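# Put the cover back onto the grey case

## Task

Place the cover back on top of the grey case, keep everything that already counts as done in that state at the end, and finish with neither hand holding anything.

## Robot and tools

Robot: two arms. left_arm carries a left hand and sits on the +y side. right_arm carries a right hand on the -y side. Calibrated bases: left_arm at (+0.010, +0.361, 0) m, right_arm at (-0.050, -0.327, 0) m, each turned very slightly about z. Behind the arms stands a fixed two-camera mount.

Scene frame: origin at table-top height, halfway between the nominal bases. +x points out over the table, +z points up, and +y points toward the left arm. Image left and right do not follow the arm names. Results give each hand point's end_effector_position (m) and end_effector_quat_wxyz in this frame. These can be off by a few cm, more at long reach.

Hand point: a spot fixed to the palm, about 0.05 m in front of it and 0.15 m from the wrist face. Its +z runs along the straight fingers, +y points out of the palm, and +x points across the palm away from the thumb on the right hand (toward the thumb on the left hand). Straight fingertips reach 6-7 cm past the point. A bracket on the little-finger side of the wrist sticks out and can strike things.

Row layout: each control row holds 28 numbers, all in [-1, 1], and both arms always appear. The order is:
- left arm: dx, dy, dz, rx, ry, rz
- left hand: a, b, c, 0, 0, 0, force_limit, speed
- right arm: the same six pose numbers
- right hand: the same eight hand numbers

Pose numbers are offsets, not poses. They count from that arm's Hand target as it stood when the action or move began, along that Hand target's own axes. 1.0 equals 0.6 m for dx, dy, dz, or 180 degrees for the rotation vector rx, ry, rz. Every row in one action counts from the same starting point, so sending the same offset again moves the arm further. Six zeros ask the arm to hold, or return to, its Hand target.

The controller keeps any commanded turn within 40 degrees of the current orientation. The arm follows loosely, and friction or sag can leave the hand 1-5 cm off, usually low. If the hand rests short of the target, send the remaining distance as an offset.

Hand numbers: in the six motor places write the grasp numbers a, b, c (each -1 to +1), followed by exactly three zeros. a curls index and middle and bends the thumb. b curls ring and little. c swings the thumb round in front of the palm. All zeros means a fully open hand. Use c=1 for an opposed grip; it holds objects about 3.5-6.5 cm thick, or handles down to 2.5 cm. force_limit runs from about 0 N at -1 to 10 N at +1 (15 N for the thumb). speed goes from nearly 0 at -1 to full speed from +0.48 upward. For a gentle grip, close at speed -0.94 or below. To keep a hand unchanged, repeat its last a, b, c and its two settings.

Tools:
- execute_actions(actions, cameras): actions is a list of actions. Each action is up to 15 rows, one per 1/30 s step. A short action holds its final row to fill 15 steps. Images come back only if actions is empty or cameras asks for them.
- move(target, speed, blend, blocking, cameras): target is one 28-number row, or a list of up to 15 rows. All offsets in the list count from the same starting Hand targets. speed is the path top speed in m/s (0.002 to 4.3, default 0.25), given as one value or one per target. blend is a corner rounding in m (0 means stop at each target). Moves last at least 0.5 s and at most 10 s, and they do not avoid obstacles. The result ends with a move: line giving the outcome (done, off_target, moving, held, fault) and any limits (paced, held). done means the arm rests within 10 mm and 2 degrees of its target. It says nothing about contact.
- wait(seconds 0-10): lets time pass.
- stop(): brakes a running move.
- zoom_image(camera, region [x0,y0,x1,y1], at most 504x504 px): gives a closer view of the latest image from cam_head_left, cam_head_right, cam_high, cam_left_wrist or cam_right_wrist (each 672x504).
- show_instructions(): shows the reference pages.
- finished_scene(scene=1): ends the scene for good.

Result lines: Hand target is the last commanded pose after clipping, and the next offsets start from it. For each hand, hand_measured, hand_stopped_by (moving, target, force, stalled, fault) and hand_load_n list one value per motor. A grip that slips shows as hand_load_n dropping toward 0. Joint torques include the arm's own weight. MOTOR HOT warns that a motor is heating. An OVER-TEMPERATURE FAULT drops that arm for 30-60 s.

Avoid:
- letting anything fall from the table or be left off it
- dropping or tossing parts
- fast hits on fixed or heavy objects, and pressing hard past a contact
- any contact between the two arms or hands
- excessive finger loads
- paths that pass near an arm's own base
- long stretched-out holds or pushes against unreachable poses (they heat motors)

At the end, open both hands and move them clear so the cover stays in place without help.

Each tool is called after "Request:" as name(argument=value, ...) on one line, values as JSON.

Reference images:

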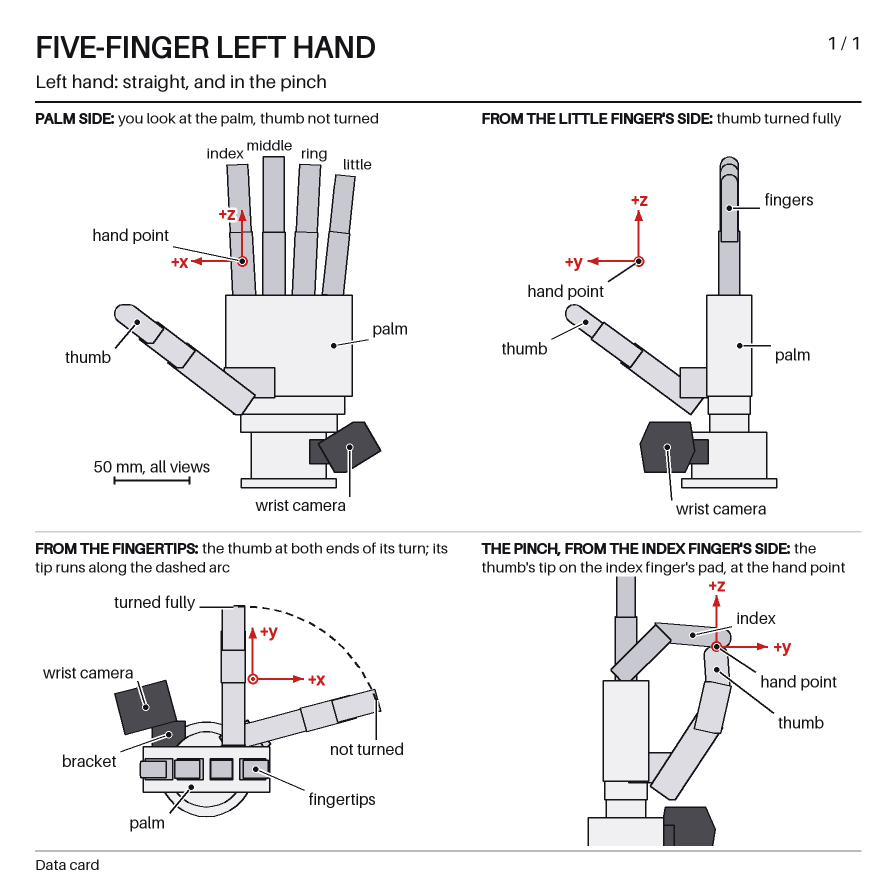

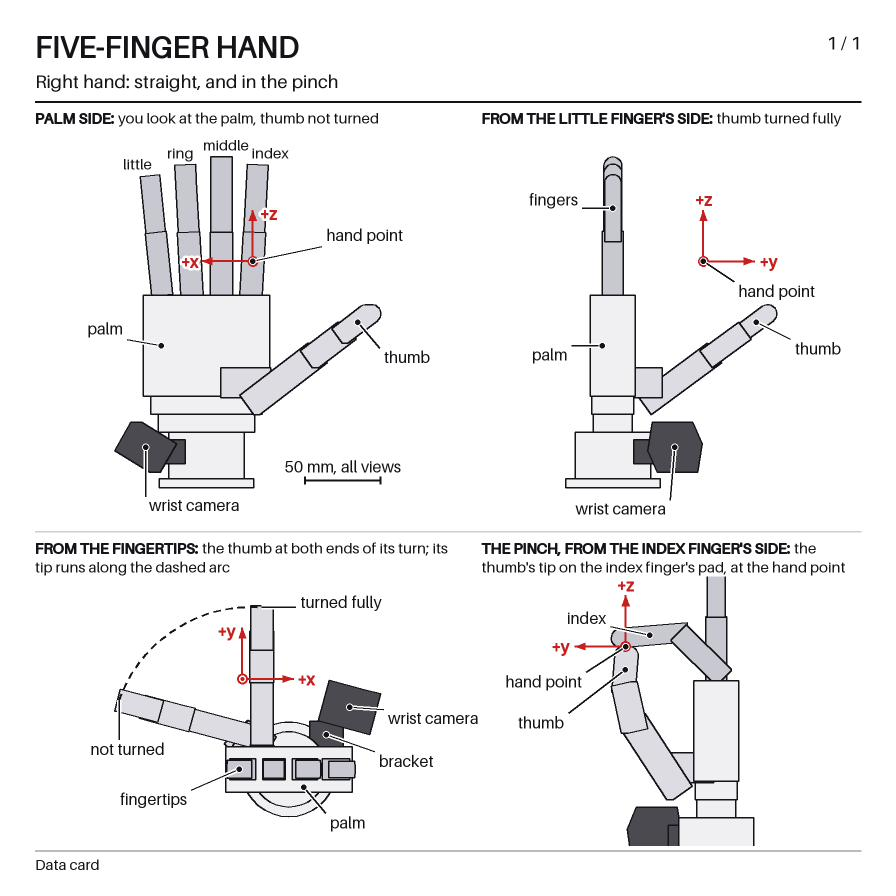

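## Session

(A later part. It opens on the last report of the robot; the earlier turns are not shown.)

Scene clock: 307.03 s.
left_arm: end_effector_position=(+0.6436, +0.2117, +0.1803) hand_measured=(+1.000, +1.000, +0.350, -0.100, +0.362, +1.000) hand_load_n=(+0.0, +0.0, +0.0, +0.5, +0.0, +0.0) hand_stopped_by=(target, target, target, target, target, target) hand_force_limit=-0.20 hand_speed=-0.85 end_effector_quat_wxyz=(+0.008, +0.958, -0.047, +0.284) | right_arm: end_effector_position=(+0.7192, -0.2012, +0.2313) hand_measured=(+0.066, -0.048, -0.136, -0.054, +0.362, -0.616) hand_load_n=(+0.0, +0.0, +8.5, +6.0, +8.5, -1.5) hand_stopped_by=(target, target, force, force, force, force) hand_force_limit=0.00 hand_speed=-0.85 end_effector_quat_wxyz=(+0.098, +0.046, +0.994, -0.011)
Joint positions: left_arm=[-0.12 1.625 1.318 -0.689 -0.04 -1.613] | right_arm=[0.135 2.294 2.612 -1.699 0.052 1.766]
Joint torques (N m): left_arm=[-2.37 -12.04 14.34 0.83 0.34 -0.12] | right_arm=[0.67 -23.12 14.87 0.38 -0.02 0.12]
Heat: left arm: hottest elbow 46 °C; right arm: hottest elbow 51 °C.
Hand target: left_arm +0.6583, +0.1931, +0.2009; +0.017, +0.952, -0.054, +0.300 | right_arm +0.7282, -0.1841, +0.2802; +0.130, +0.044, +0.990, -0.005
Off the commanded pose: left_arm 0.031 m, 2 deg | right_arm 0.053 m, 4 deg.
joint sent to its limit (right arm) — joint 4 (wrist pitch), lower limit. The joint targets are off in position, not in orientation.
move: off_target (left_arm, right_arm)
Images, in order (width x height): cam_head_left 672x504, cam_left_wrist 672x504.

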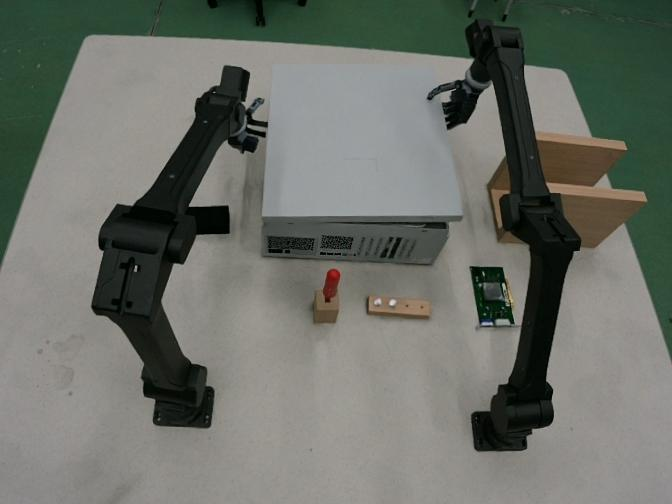

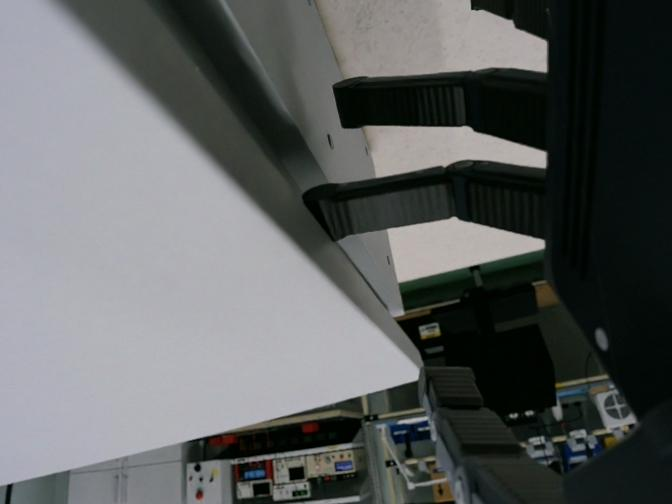

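Request:
move(target=[0.007,-0.0067,-0.0113,0,0,0,0.45,-1,0,0,0,0,-0.2,-0.85,0,0,0,0,0,0,0.66,0.5,1,0,0,0,0.0,-0.85], speed=0.03, cameras=["cam_left_wrist", "cam_head_left"])

Request:
zoom_image(camera="cam_left_wrist", region=[220, 140, 440, 420])

Request:
zoom_image(camera="cam_head_left", region=[250, 190, 350, 265])

Scene clock: 308.63 s.
left_arm: end_effector_position=(+0.6427, +0.2119, +0.1811) hand_measured=(+1.000, +1.000, +0.350, -0.100, +0.362, +1.000) hand_load_n=(+0.0, +0.0, +0.0, +2.0, +0.0, +0.0) hand_stopped_by=(target, target, target, target, target, target) hand_force_limit=-0.20 hand_speed=-0.85 end_effector_quat_wxyz=(+0.008, +0.959, -0.047, +0.280) | right_arm: end_effector_position=(+0.7192, -0.2012, +0.2313) hand_measured=(+0.066, -0.048, -0.136, -0.054, +0.362, -0.616) hand_load_n=(+0.0, +0.0, +8.5, +6.0, +9.0, -2.0) hand_stopped_by=(target, target, force, force, force, force) hand_force_limit=0.00 hand_speed=-0.85 end_effector_quat_wxyz=(+0.098, +0.046, +0.994, -0.011)
Joint positions: left_arm=[-0.12 1.625 1.324 -0.703 -0.04 -1.614] | right_arm=[0.135 2.294 2.612 -1.699 0.052 1.766]
Joint torques (N m): left_arm=[-1.08 -13.22 14.86 0.92 0.5 -0.04] | right_arm=[0.73 -23.18 14.86 0.36 -0.02 0.12]
Heat: left arm: hottest elbow 46 °C; right arm: hottest elbow 51 °C.
Hand target: left_arm +0.6584, +0.1971, +0.2090; +0.018, +0.952, -0.054, +0.300 | right_arm +0.7282, -0.1841, +0.2802; +0.130, +0.044, +0.990, -0.005
Off the commanded pose: left_arm 0.035 m, 3 deg | right_arm 0.053 m, 4 deg.
joint sent to its limit (right arm) — joint 4 (wrist pitch), lower limit. The joint targets are off in position, not in orientation.
move: off_target (left_arm, right_arm)
Images, in order (width x height): cam_head_left 672x504, cam_left_wrist 672x504.

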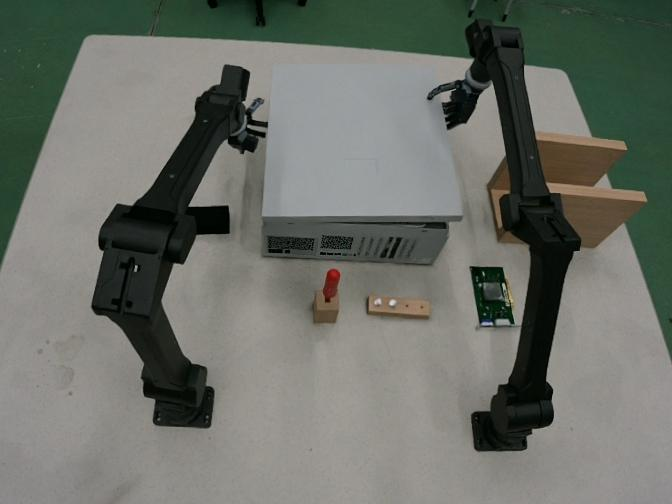

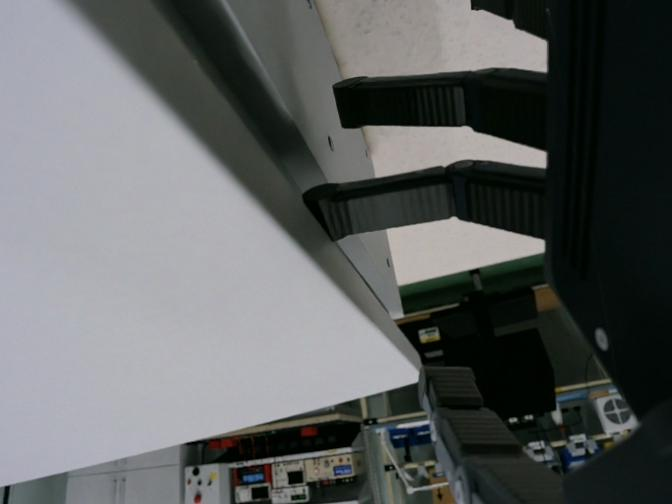

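Scaled by 1.800 from the camera's 672x504 image, which has a finer 960x720 frame.

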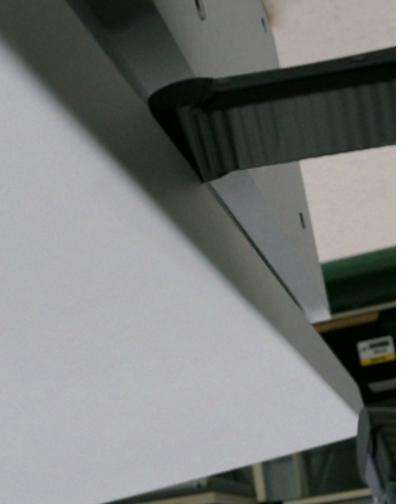

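Scaled by 5.040 from the camera's 672x504 image, which has a finer 960x720 frame.

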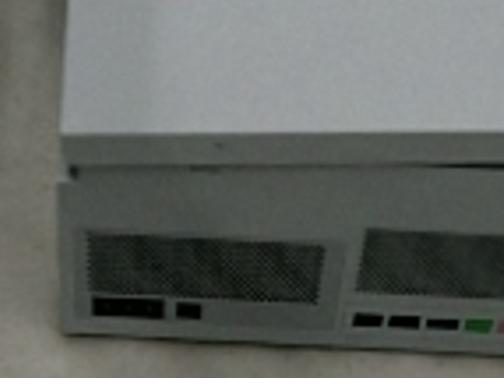

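Request:
move(target=[0.0057,0,-0.0082,0,0,0,0.45,-1,0,0,0,0,-0.2,-0.85,0,0,0,0,0,0,0.66,0.5,1,0,0,0,0.0,-0.85], speed=0.03, cameras=["cam_left_wrist", "cam_head_left"])

Request:
zoom_image(camera="cam_head_left", region=[250, 190, 350, 265])

Scene clock: 309.87 s.
left_arm: end_effector_position=(+0.6413, +0.2121, +0.1818) hand_measured=(+1.000, +1.000, +0.350, -0.100, +0.362, +1.000) hand_load_n=(+0.0, +0.0, +0.0, +2.5, +0.0, -0.5) hand_stopped_by=(target, target, target, target, target, target) hand_force_limit=-0.20 hand_speed=-0.85 end_effector_quat_wxyz=(+0.008, +0.960, -0.047, +0.275) | right_arm: end_effector_position=(+0.7192, -0.2012, +0.2313) hand_measured=(+0.066, -0.048, -0.136, -0.054, +0.362, -0.616) hand_load_n=(+0.0, +0.0, +8.0, +6.0, +8.5, -2.0) hand_stopped_by=(target, target, force, force, force, force) hand_force_limit=0.00 hand_speed=-0.85 end_effector_quat_wxyz=(+0.098, +0.046, +0.994, -0.011)
Joint positions: left_arm=[-0.12 1.625 1.33 -0.719 -0.04 -1.614] | right_arm=[0.135 2.294 2.612 -1.699 0.052 1.766]
Joint torques (N m): left_arm=[-1.67 -13.04 15.23 0.98 0.5 -0.05] | right_arm=[0.67 -23.18 14.86 0.36 -0.02 0.12]
Heat: left arm: hottest elbow 47 °C; right arm: hottest elbow 51 °C.
Hand target: left_arm +0.6584, +0.1971, +0.2150; +0.018, +0.952, -0.054, +0.300 | right_arm +0.7282, -0.1841, +0.2802; +0.130, +0.044, +0.990, -0.005
Off the commanded pose: left_arm 0.040 m, 3 deg | right_arm 0.053 m, 4 deg.
joint sent to its limit (right arm) — joint 4 (wrist pitch), lower limit. The joint targets are off in position, not in orientation.
move: off_target (left_arm, right_arm)
Images, in order (width x height): cam_head_left 672x504, cam_left_wrist 672x504.

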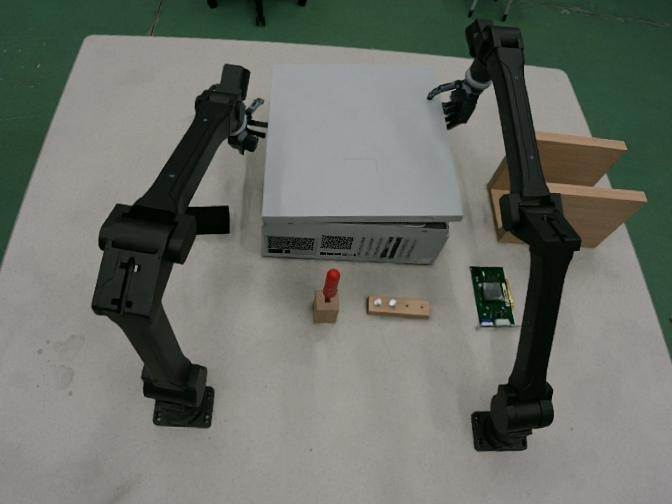

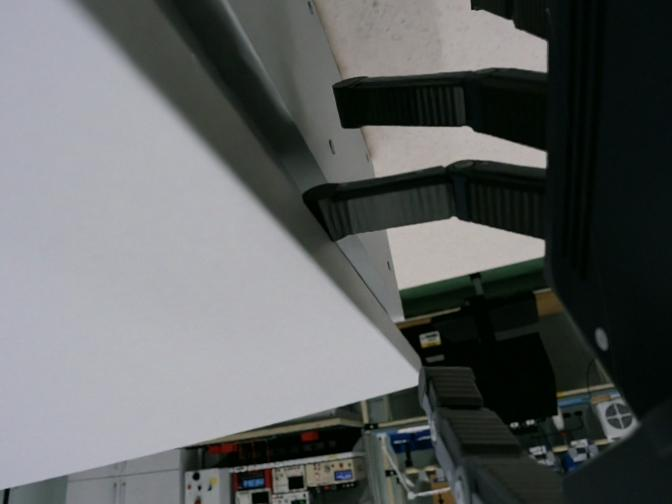

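Scaled by 5.040 from the camera's 672x504 image, which has a finer 960x720 frame.

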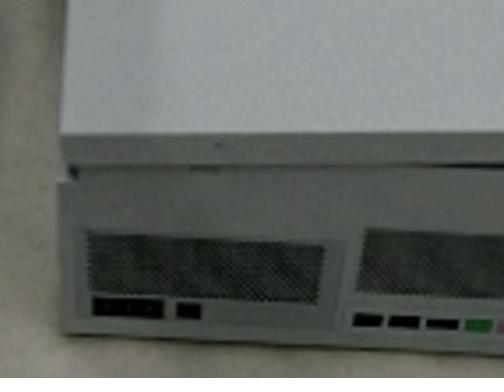

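Request:
move(target=[0,0,0,0,0,0,0.45,-1,0,0,0,0,-0.2,-0.85,0.01237,-0.00617,-0.00333,0.00144,0,0.00537,0.66,0.5,1,0,0,0,0.0,-0.85], speed=0.02, cameras=["cam_left_wrist", "cam_head_left"])

Request:
zoom_image(camera="cam_head_left", region=[250, 190, 350, 265])

Request:
zoom_image(camera="cam_head_left", region=[370, 200, 470, 275])

Scene clock: 311.90 s.
left_arm: end_effector_position=(+0.6413, +0.2121, +0.1818) hand_measured=(+1.000, +1.000, +0.350, -0.100, +0.362, +1.000) hand_load_n=(+0.0, +0.0, +0.0, +2.5, +0.0, +0.0) hand_stopped_by=(target, target, target, target, target, target) hand_force_limit=-0.20 hand_speed=-0.85 end_effector_quat_wxyz=(+0.008, +0.960, -0.047, +0.275) | right_arm: end_effector_position=(+0.7193, -0.2011, +0.2313) hand_measured=(+0.066, -0.048, -0.136, -0.054, +0.362, -0.616) hand_load_n=(+0.0, +0.0, +8.5, +6.0, +8.5, -2.5) hand_stopped_by=(target, target, force, force, force, force) hand_force_limit=0.00 hand_speed=-0.85 end_effector_quat_wxyz=(+0.098, +0.047, +0.994, -0.011)
Joint positions: left_arm=[-0.12 1.625 1.33 -0.719 -0.04 -1.614] | right_arm=[0.135 2.294 2.612 -1.699 0.053 1.769]
Joint torques (N m): left_arm=[-1.03 -13.51 15.2 0.87 0.53 -0.01] | right_arm=[0.67 -24.94 11.84 0.36 0.15 0.24]
Heat: left arm: hottest elbow 48 °C; right arm: hottest elbow 51 °C.
Hand target: left_arm +0.6584, +0.1971, +0.2150; +0.018, +0.952, -0.054, +0.300 | right_arm +0.7202, -0.1869, +0.2802; +0.130, +0.052, +0.990, -0.006
Off the commanded pose: left_arm 0.040 m, 3 deg | right_arm 0.051 m, 4 deg.
joint sent to its limit (right arm) — joint 4 (wrist pitch), lower limit. The joint targets still meet the commanded pose.
move: off_target (left_arm, right_arm)
Images, in order (width x height): cam_head_left 672x504, cam_left_wrist 672x504.

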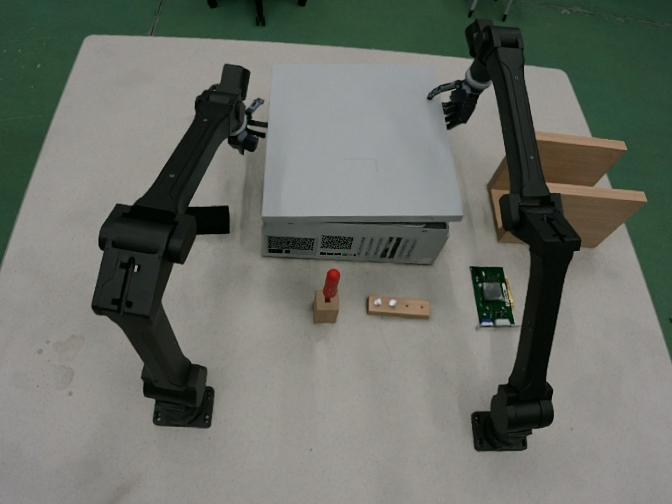

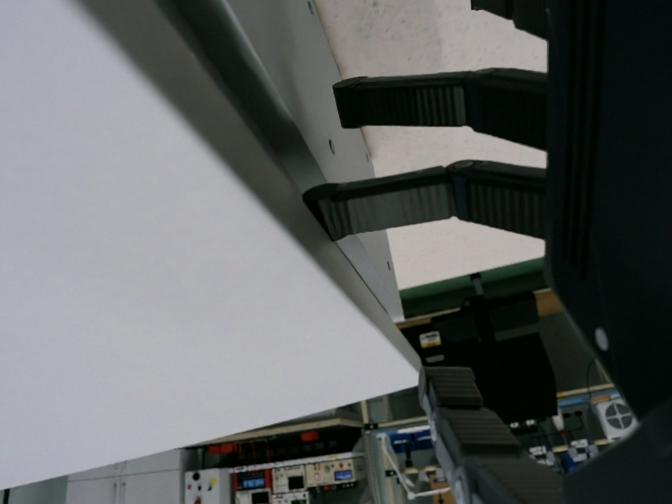

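Scaled by 5.040 from the camera's 672x504 image, which has a finer 960x720 frame.

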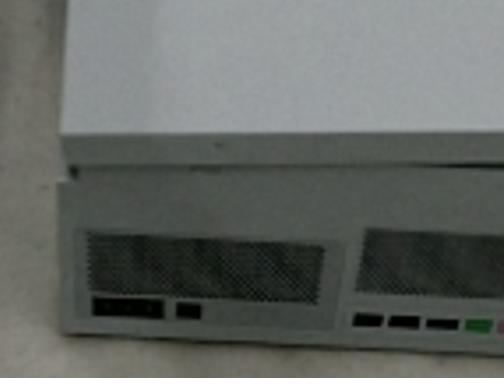

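Scaled by 5.040 from the camera's 672x504 image, which has a finer 960x720 frame.

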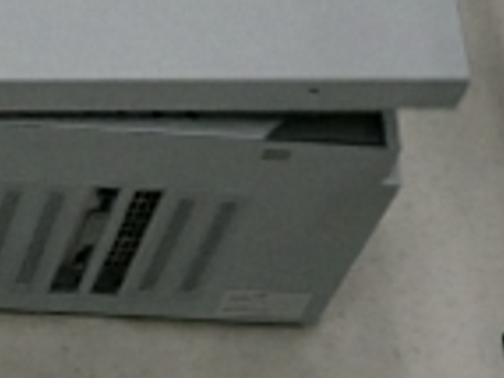

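Request:
move(target=[0,0,0,0,0,0,0.45,-1,0,0,0,0,-0.2,-0.85,0.0153,-0.0098,-0.0042,0.0007,0,0.0027,0.66,0.5,1,0,0,0,0.0,-0.85], speed=0.02, cameras=["cam_head_left"])

Request:
zoom_image(camera="cam_head_left", region=[250, 190, 350, 265])

Request:
zoom_image(camera="cam_head_left", region=[370, 200, 470, 275])

Scene clock: 313.43 s.
left_arm: end_effector_position=(+0.6406, +0.2105, +0.1816) hand_measured=(+1.000, +1.000, +0.350, -0.100, +0.362, +1.000) hand_load_n=(+0.0, +0.0, +0.0, +1.5, -0.5, +0.0) hand_stopped_by=(target, target, target, target, target, target) hand_force_limit=-0.20 hand_speed=-0.85 end_effector_quat_wxyz=(+0.009, +0.960, -0.048, +0.274) | right_arm: end_effector_position=(+0.7136, -0.2033, +0.2367) hand_measured=(+0.066, -0.048, -0.136, -0.054, +0.362, -0.616) hand_load_n=(+0.0, +0.0, +7.5, +5.0, +8.5, -2.5) hand_stopped_by=(target, target, force, force, force, force) hand_force_limit=0.00 hand_speed=-0.85 end_effector_quat_wxyz=(+0.097, +0.053, +0.994, -0.014)
Joint positions: left_arm=[-0.122 1.625 1.33 -0.721 -0.038 -1.614] | right_arm=[0.135 2.269 2.584 -1.699 0.058 1.779]
Joint torques (N m): left_arm=[-1.61 -13.27 15.12 0.99 0.47 -0.03] | right_arm=[0.38 -25.7 9.16 0.85 0.02 0.17]
Heat: left arm: hottest elbow 48 °C; right arm: hottest elbow 51 °C.
Hand target: left_arm +0.6584, +0.1972, +0.2149; +0.017, +0.952, -0.054, +0.300 | right_arm +0.7102, -0.1919, +0.2801; +0.130, +0.057, +0.990, -0.007
Off the commanded pose: left_arm 0.040 m, 3 deg | right_arm 0.045 m, 4 deg.
move: off_target (left_arm, right_arm)
Images, in order (width x height): cam_head_left 672x504.

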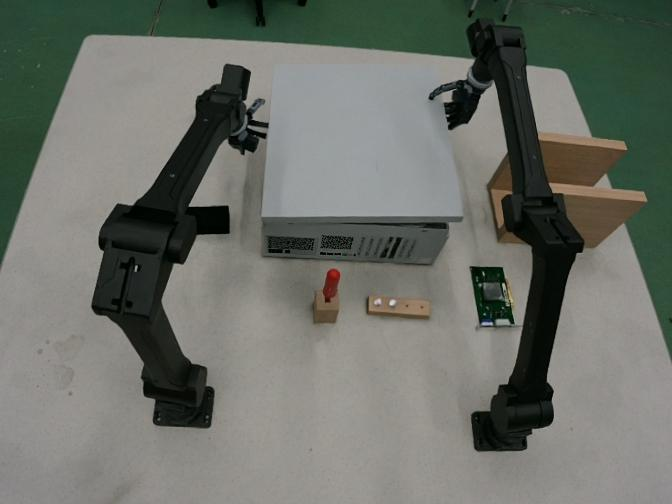

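Scaled by 5.040 from the camera's 672x504 image, which has a finer 960x720 frame.

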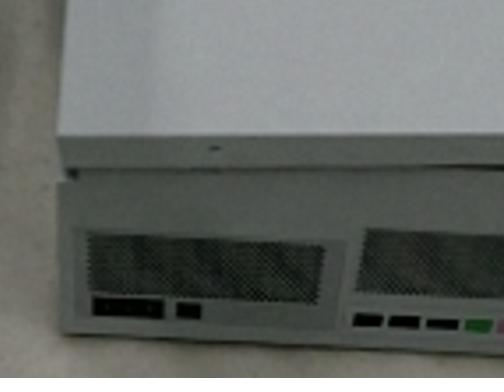

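Scaled by 5.040 from the camera's 672x504 image, which has a finer 960x720 frame.

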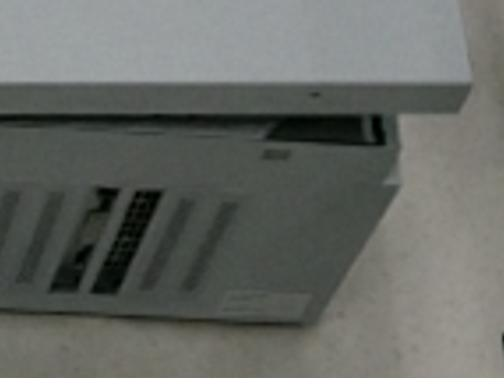

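Request:
wait(seconds=0.1, cameras=["cam_high", "cam_left_wrist"])

Request:
zoom_image(camera="cam_left_wrist", region=[150, 0, 350, 180])

Request:
zoom_image(camera="cam_left_wrist", region=[310, 220, 440, 380])

Request:
zoom_image(camera="cam_high", region=[320, 130, 400, 190])

Request:
zoom_image(camera="cam_high", region=[450, 250, 550, 325])

Request:
zoom_image(camera="cam_high", region=[320, 390, 420, 465])

Request:
zoom_image(camera="cam_high", region=[170, 220, 250, 280])

Scene clock: 316.70 s.
left_arm: end_effector_position=(+0.6406, +0.2104, +0.1816) hand_measured=(+1.000, +1.000, +0.350, -0.100, +0.362, +1.000) hand_load_n=(+0.0, +0.0, +0.0, +1.5, +0.0, +0.0) hand_stopped_by=(target, target, target, target, target, target) hand_force_limit=-0.20 hand_speed=-0.85 end_effector_quat_wxyz=(+0.009, +0.960, -0.048, +0.274) | right_arm: end_effector_position=(+0.7135, -0.2033, +0.2373) hand_measured=(+0.066, -0.048, -0.136, -0.054, +0.362, -0.616) hand_load_n=(+0.0, +0.5, +8.0, +5.0, +8.5, -2.5) hand_stopped_by=(target, target, force, force, force, force) hand_force_limit=0.00 hand_speed=-0.85 end_effector_quat_wxyz=(+0.097, +0.053, +0.994, -0.014)
Joint positions: left_arm=[-0.122 1.625 1.33 -0.721 -0.038 -1.614] | right_arm=[0.135 2.269 2.584 -1.699 0.058 1.779]
Joint torques (N m): left_arm=[-1.73 -12.86 15.06 0.77 0.45 0.01] | right_arm=[0.38 -25.64 9.16 0.84 0.01 0.18]
Heat: left arm: hottest elbow 49 °C; right arm: hottest elbow 50 °C.
Hand target: left_arm +0.6583, +0.1971, +0.2149; +0.018, +0.952, -0.054, +0.300 | right_arm +0.7102, -0.1919, +0.2803; +0.130, +0.057, +0.990, -0.007
Off the commanded pose: left_arm 0.040 m, 3 deg | right_arm 0.045 m, 4 deg.
wait: 0.10 s; at rest from the start
Images, in order (width x height): cam_high 672x504, cam_left_wrist 672x504.

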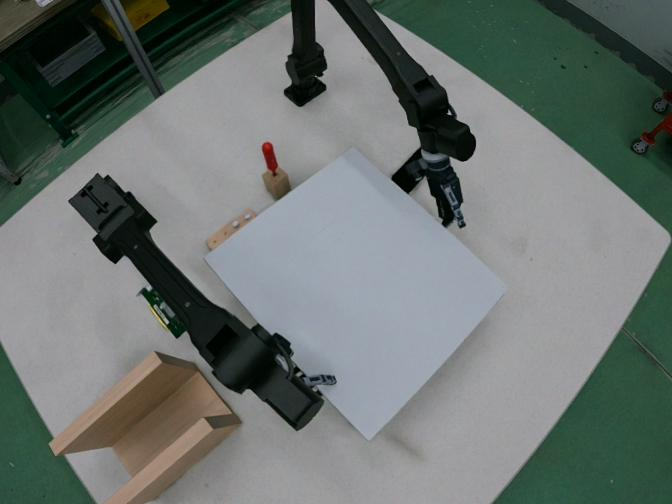

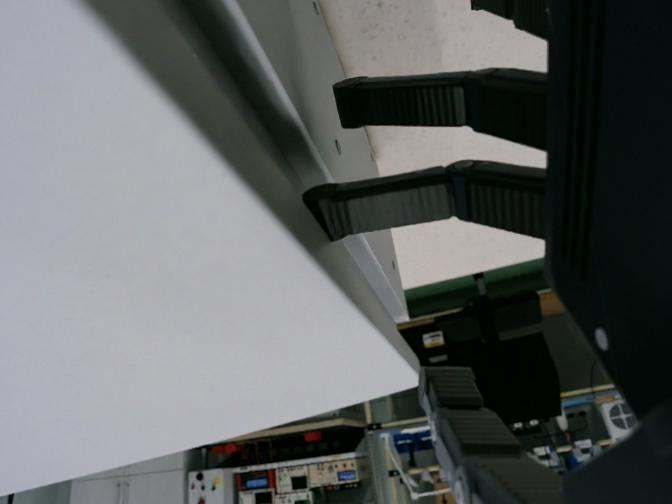

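Scaled by 2.520 from the camera's 672x504 image, which has a finer 960x720 frame.

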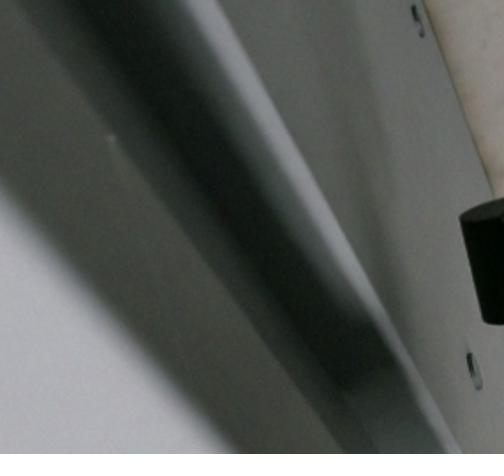

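Scaled by 3.150 from the camera's 672x504 image, which has a finer 960x720 frame.

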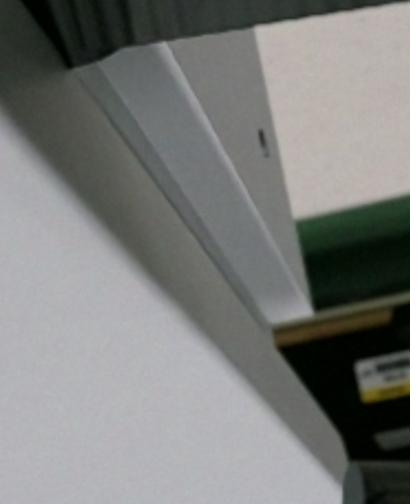

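Scaled by 6.300 from the camera's 672x504 image, which has a finer 960x720 frame.

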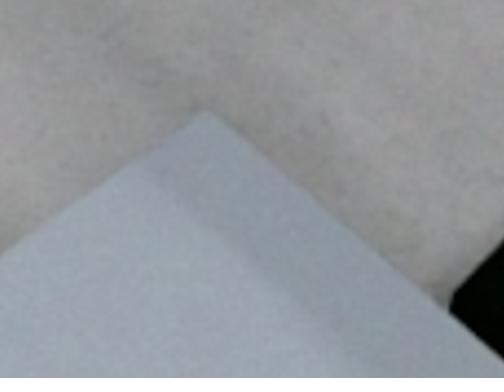

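Scaled by 5.040 from the camera's 672x504 image, which has a finer 960x720 frame.

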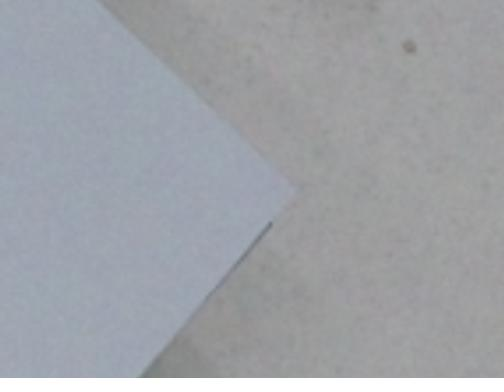

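Scaled by 5.040 from the camera's 672x504 image, which has a finer 960x720 frame.

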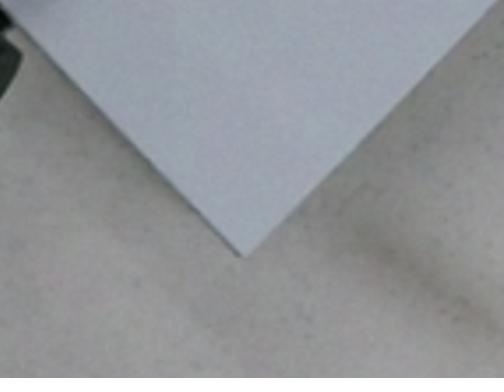

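Scaled by 6.300 from the camera's 672x504 image, which has a finer 960x720 frame.

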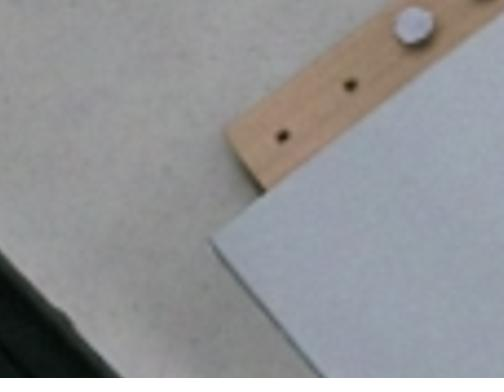

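Request:
move(target=[0.0078,-0.0045,0.0055,0,0,0,0.45,-1,0,0,0,0,-0.2,-0.85,-0.0185,0.0089,0.005,0,0,0,0.66,0.5,1,0,0,0,0.0,-0.85], speed=0.02, cameras=["cam_head_left", "cam_high"])

Request:
zoom_image(camera="cam_head_left", region=[250, 190, 350, 265])

Request:
zoom_image(camera="cam_high", region=[450, 250, 550, 325])

Scene clock: 321.50 s.
left_arm: end_effector_position=(+0.6427, +0.2100, +0.1816) hand_measured=(+1.000, +1.000, +0.350, -0.100, +0.362, +1.000) hand_load_n=(+0.0, +0.0, +0.0, +1.0, +0.0, +0.0) hand_stopped_by=(target, target, target, target, target, target) hand_force_limit=-0.20 hand_speed=-0.85 end_effector_quat_wxyz=(+0.009, +0.961, -0.049, +0.272) | right_arm: end_effector_position=(+0.7139, -0.2033, +0.2353) hand_measured=(+0.066, -0.048, -0.136, -0.054, +0.362, -0.616) hand_load_n=(+0.0, +0.5, +8.5, +5.5, +8.0, -2.5) hand_stopped_by=(target, target, force, force, force, force) hand_force_limit=0.00 hand_speed=-0.85 end_effector_quat_wxyz=(+0.096, +0.053, +0.994, -0.014)
Joint positions: left_arm=[-0.122 1.633 1.341 -0.729 -0.037 -1.614] | right_arm=[0.135 2.271 2.584 -1.699 0.058 1.78]
Joint torques (N m): left_arm=[-1.14 -13.68 15.75 1.17 0.48 0.07] | right_arm=[0.62 -23.24 14.24 0.36 0 0.21]
Heat: left arm: hottest elbow 50 °C; right arm: hottest elbow 49 °C.
Hand target: left_arm +0.6644, +0.1992, +0.2147; +0.018, +0.952, -0.054, +0.300 | right_arm +0.7222, -0.1879, +0.2801; +0.130, +0.057, +0.990, -0.007
Off the commanded pose: left_arm 0.041 m, 4 deg | right_arm 0.048 m, 4 deg.
joint sent to its limit (right arm) — joint 4 (wrist pitch), lower limit. The joint targets still meet the commanded pose.
move: off_target (left_arm, right_arm)
Images, in order (width x height): cam_head_left 672x504, cam_high 672x504.

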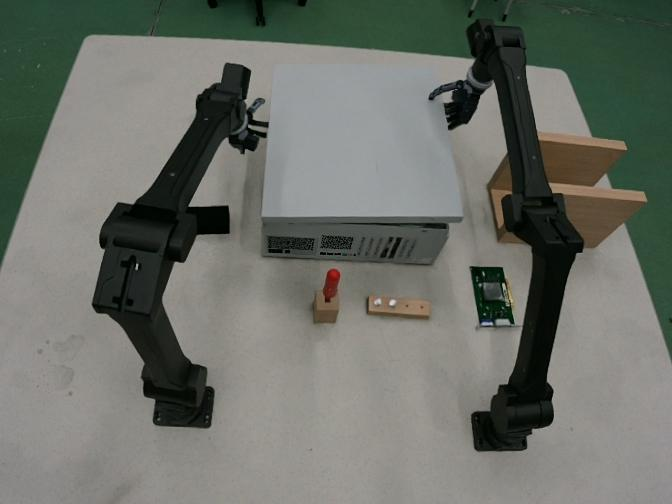

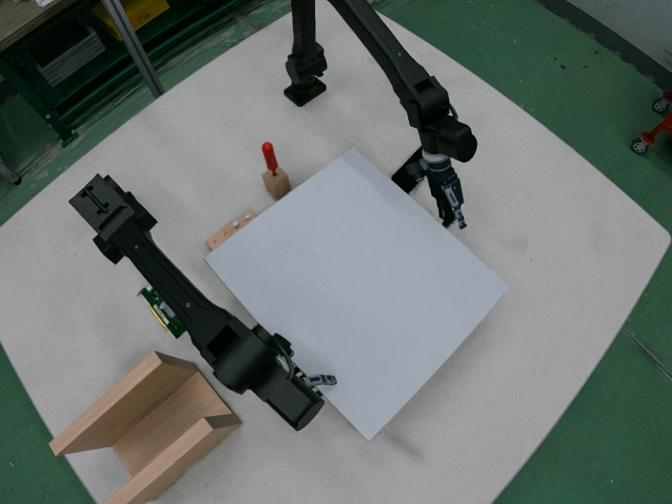

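Scaled by 5.040 from the camera's 672x504 image, which has a finer 960x720 frame.

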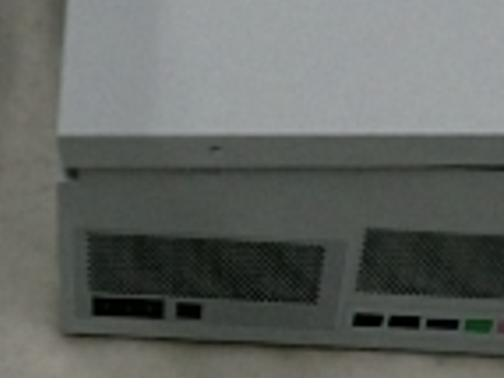

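Scaled by 5.040 from the camera's 672x504 image, which has a finer 960x720 frame.

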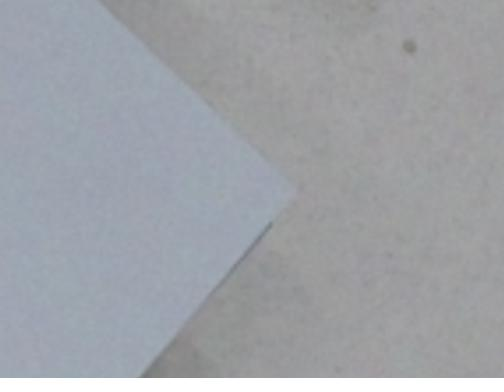

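Request:
move(target=[0.0078,-0.0045,0.0055,0,0,0,0.45,-1,0,0,0,0,-0.2,-0.85,-0.0125,0.0081,0.0033,0,0,0,0.66,0.5,1,0,0,0,0.0,-0.85], speed=0.02, cameras=["cam_head_left", "cam_high"])

Request:
zoom_image(camera="cam_head_left", region=[250, 190, 350, 265])

Request:
zoom_image(camera="cam_high", region=[450, 250, 550, 325])

Scene clock: 322.97 s.
left_arm: end_effector_position=(+0.6486, +0.2115, +0.1817) hand_measured=(+1.000, +1.000, +0.350, -0.100, +0.362, +1.000) hand_load_n=(+0.0, +0.0, +0.0, +1.0, +0.0, +0.0) hand_stopped_by=(target, target, target, target, target, target) hand_force_limit=-0.20 hand_speed=-0.85 end_effector_quat_wxyz=(+0.009, +0.961, -0.047, +0.272) | right_arm: end_effector_position=(+0.7197, -0.2013, +0.2323) hand_measured=(+0.066, -0.048, -0.136, -0.054, +0.362, -0.616) hand_load_n=(+0.0, +0.0, +8.5, +6.5, +8.0, -3.5) hand_stopped_by=(target, target, force, force, force, force) hand_force_limit=0.00 hand_speed=-0.85 end_effector_quat_wxyz=(+0.099, +0.053, +0.994, -0.013)
Joint positions: left_arm=[-0.119 1.646 1.359 -0.733 -0.037 -1.613] | right_arm=[0.137 2.292 2.612 -1.699 0.058 1.782]
Joint torques (N m): left_arm=[-0.91 -14.04 15.51 1.14 0.63 0.09] | right_arm=[0.67 -22.83 15.06 0.36 0 0.24]
Heat: left arm: hottest elbow 51 °C; right arm: hottest elbow 49 °C.
Hand target: left_arm +0.6704, +0.2012, +0.2148; +0.018, +0.952, -0.054, +0.300 | right_arm +0.7304, -0.1838, +0.2800; +0.130, +0.057, +0.990, -0.007
Off the commanded pose: left_arm 0.041 m, 4 deg | right_arm 0.052 m, 4 deg.
joint sent to its limit (right arm) — joint 4 (wrist pitch), lower limit. The joint targets are off in position, not in orientation.
move: off_target (left_arm, right_arm)
Images, in order (width x height): cam_head_left 672x504, cam_high 672x504.

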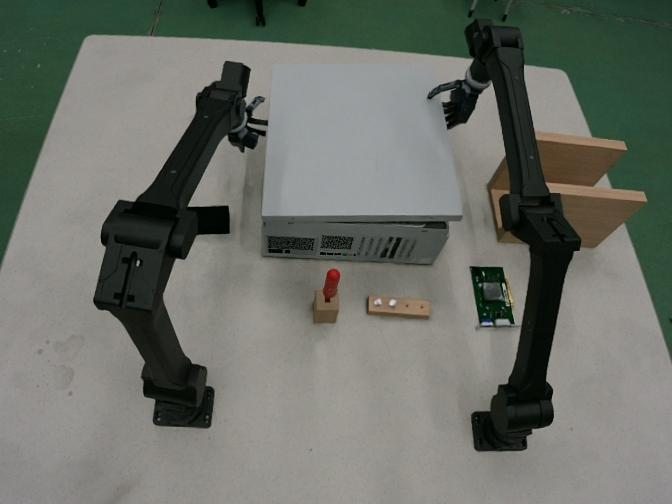

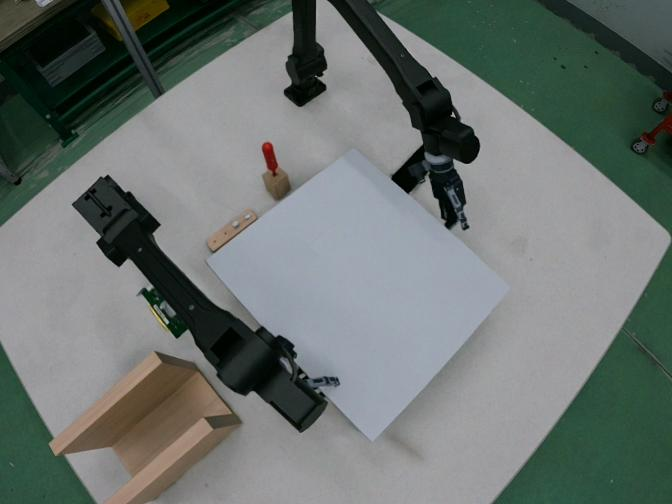

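Scaled by 5.040 from the camera's 672x504 image, which has a finer 960x720 frame.

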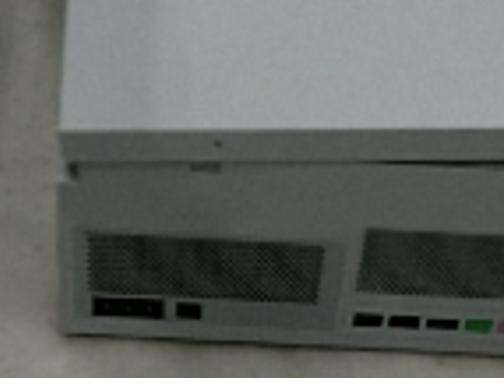

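Scaled by 5.040 from the camera's 672x504 image, which has a finer 960x720 frame.

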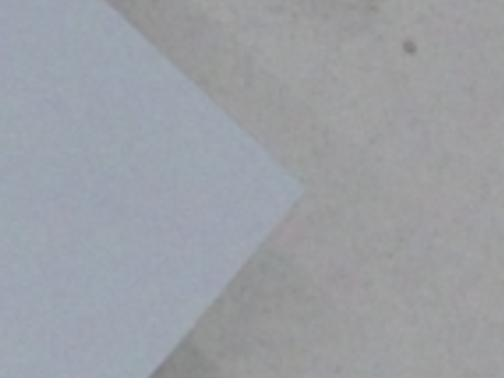

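Request:
wait(seconds=0.1, cameras=["cam_left_wrist", "cam_head_left"])

Request:
zoom_image(camera="cam_left_wrist", region=[150, 0, 350, 180])

Request:
zoom_image(camera="cam_left_wrist", region=[310, 220, 440, 380])

Request:
zoom_image(camera="cam_head_left", region=[370, 200, 470, 275])

Scene clock: 323.83 s.
left_arm: end_effector_position=(+0.6486, +0.2115, +0.1816) hand_measured=(+1.000, +1.000, +0.350, -0.100, +0.362, +1.000) hand_load_n=(+0.0, +0.0, +0.5, +1.0, +0.0, +0.0) hand_stopped_by=(target, target, target, target, target, target) hand_force_limit=-0.20 hand_speed=-0.85 end_effector_quat_wxyz=(+0.009, +0.961, -0.047, +0.272) | right_arm: end_effector_position=(+0.7197, -0.2013, +0.2320) hand_measured=(+0.066, -0.048, -0.136, -0.054, +0.362, -0.616) hand_load_n=(+0.0, +0.0, +8.5, +6.5, +8.0, -3.0) hand_stopped_by=(target, target, force, force, force, force) hand_force_limit=0.00 hand_speed=-0.85 end_effector_quat_wxyz=(+0.099, +0.053, +0.994, -0.013)
Joint positions: left_arm=[-0.119 1.646 1.359 -0.733 -0.037 -1.613] | right_arm=[0.137 2.293 2.612 -1.699 0.058 1.782]
Joint torques (N m): left_arm=[-0.56 -12.69 15.56 1.1 0.64 0.09] | right_arm=[0.73 -22.83 15.12 0.38 0 0.24]
Heat: left arm: hottest elbow 51 °C; right arm: hottest elbow 49 °C.
Hand target: left_arm +0.6703, +0.2012, +0.2147; +0.017, +0.952, -0.054, +0.300 | right_arm +0.7304, -0.1838, +0.2800; +0.130, +0.057, +0.990, -0.007
Off the commanded pose: left_arm 0.041 m, 4 deg | right_arm 0.052 m, 4 deg.
wait: 0.10 s; at rest from the start
Images, in order (width x height): cam_head_left 672x504, cam_left_wrist 672x504.

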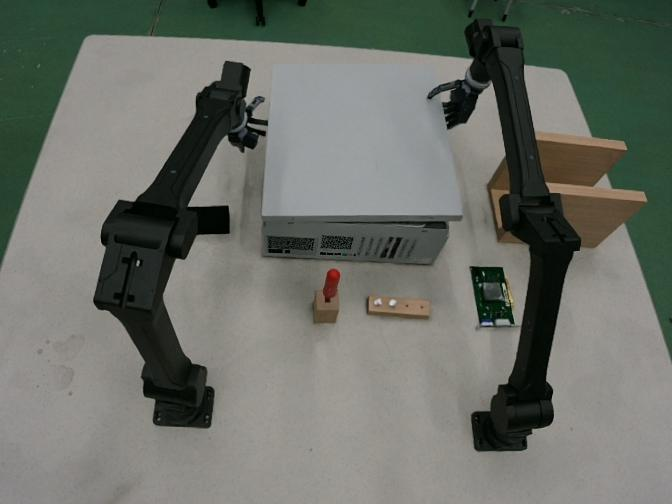

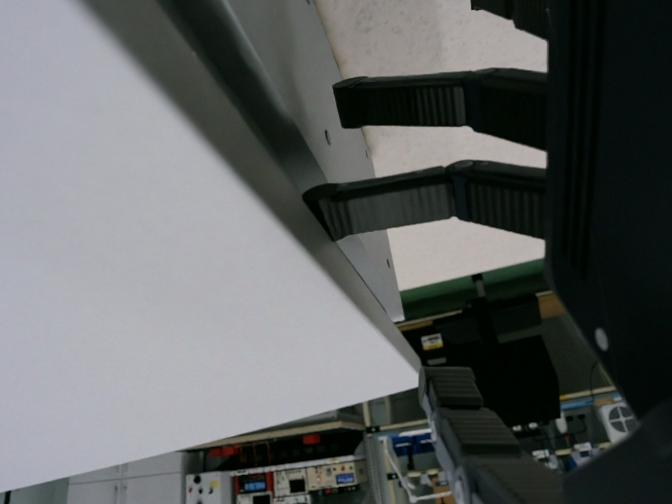

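Scaled by 2.520 from the camera's 672x504 image, which has a finer 960x720 frame.

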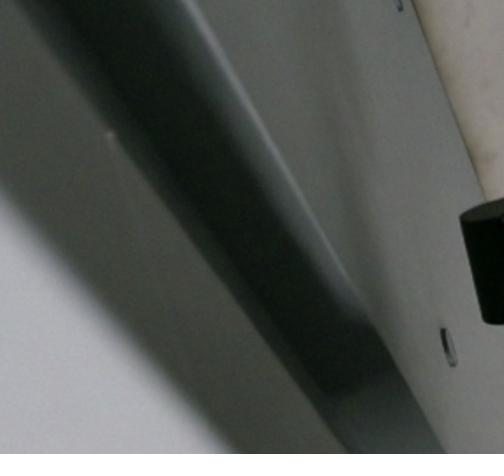

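Scaled by 3.150 from the camera's 672x504 image, which has a finer 960x720 frame.

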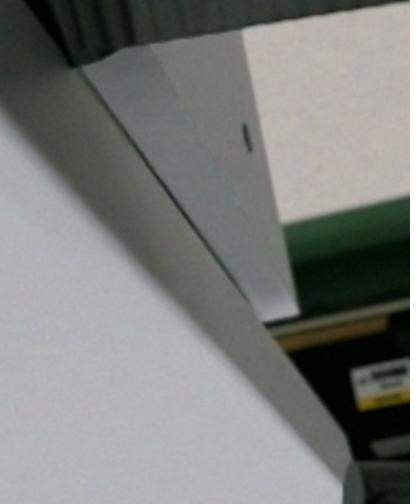

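Scaled by 5.040 from the camera's 672x504 image, which has a finer 960x720 frame.

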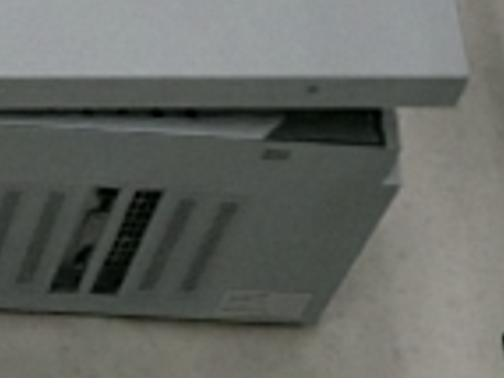

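Request:
move(target=[-0.0115,0,0.0164,0,0,0,0.45,-1,0,0,0,0,-0.2,-0.85,0,0,0,0,0,0,0.66,0.5,1,0,0,0,0.0,-0.85], speed=0.03, cameras=["cam_head_left", "cam_left_wrist"])

Request:
zoom_image(camera="cam_head_left", region=[250, 190, 350, 265])

Scene clock: 327.27 s.
left_arm: end_effector_position=(+0.6486, +0.2115, +0.1807) hand_measured=(+1.000, +1.000, +0.350, -0.100, +0.362, +1.000) hand_load_n=(+0.0, +0.0, +0.0, +0.5, +0.0, +0.0) hand_stopped_by=(target, target, target, target, target, target) hand_force_limit=-0.20 hand_speed=-0.85 end_effector_quat_wxyz=(+0.008, +0.961, -0.047, +0.271) | right_arm: end_effector_position=(+0.7197, -0.2013, +0.2320) hand_measured=(+0.066, -0.048, -0.136, -0.054, +0.362, -0.616) hand_load_n=(+0.0, +0.0, +8.5, +6.5, +8.0, -3.5) hand_stopped_by=(target, target, force, force, force, force) hand_force_limit=0.00 hand_speed=-0.85 end_effector_quat_wxyz=(+0.099, +0.053, +0.994, -0.013)
Joint positions: left_arm=[-0.119 1.648 1.359 -0.733 -0.037 -1.613] | right_arm=[0.137 2.293 2.612 -1.699 0.058 1.782]
Joint torques (N m): left_arm=[-0.85 -12.92 13.97 2.35 0.65 0.04] | right_arm=[0.73 -22.77 15.15 0.36 0 0.24]
Heat: left arm: hottest elbow 51 °C; right arm: hottest elbow 50 °C.
Hand target: left_arm +0.6703, +0.2012, +0.2028; +0.017, +0.952, -0.054, +0.300 | right_arm +0.7303, -0.1839, +0.2802; +0.130, +0.057, +0.990, -0.007
Off the commanded pose: left_arm 0.033 m, 4 deg | right_arm 0.052 m, 4 deg.
joint sent to its limit (right arm) — joint 4 (wrist pitch), lower limit. The joint targets are off in position, not in orientation.
move: off_target (left_arm, right_arm)
Images, in order (width x height): cam_head_left 672x504, cam_left_wrist 672x504.

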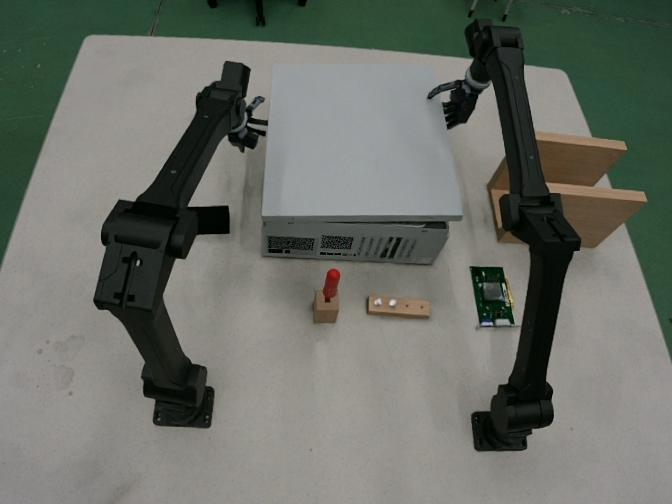

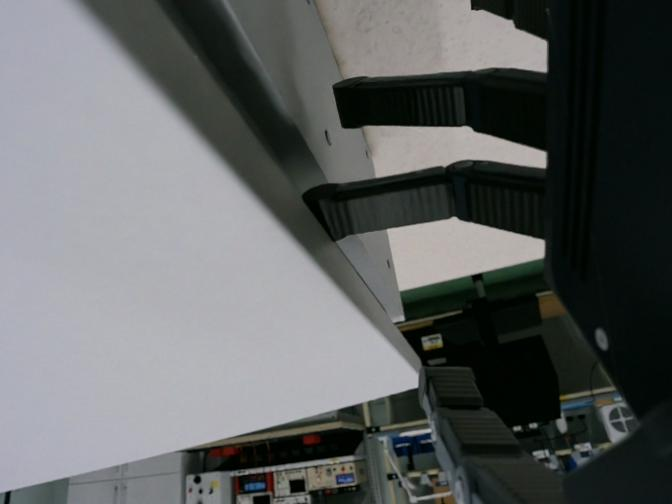

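Scaled by 5.040 from the camera's 672x504 image, which has a finer 960x720 frame.

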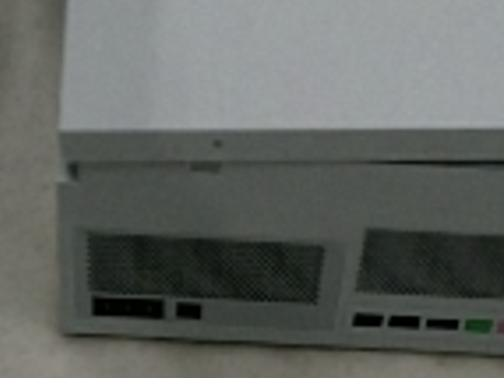

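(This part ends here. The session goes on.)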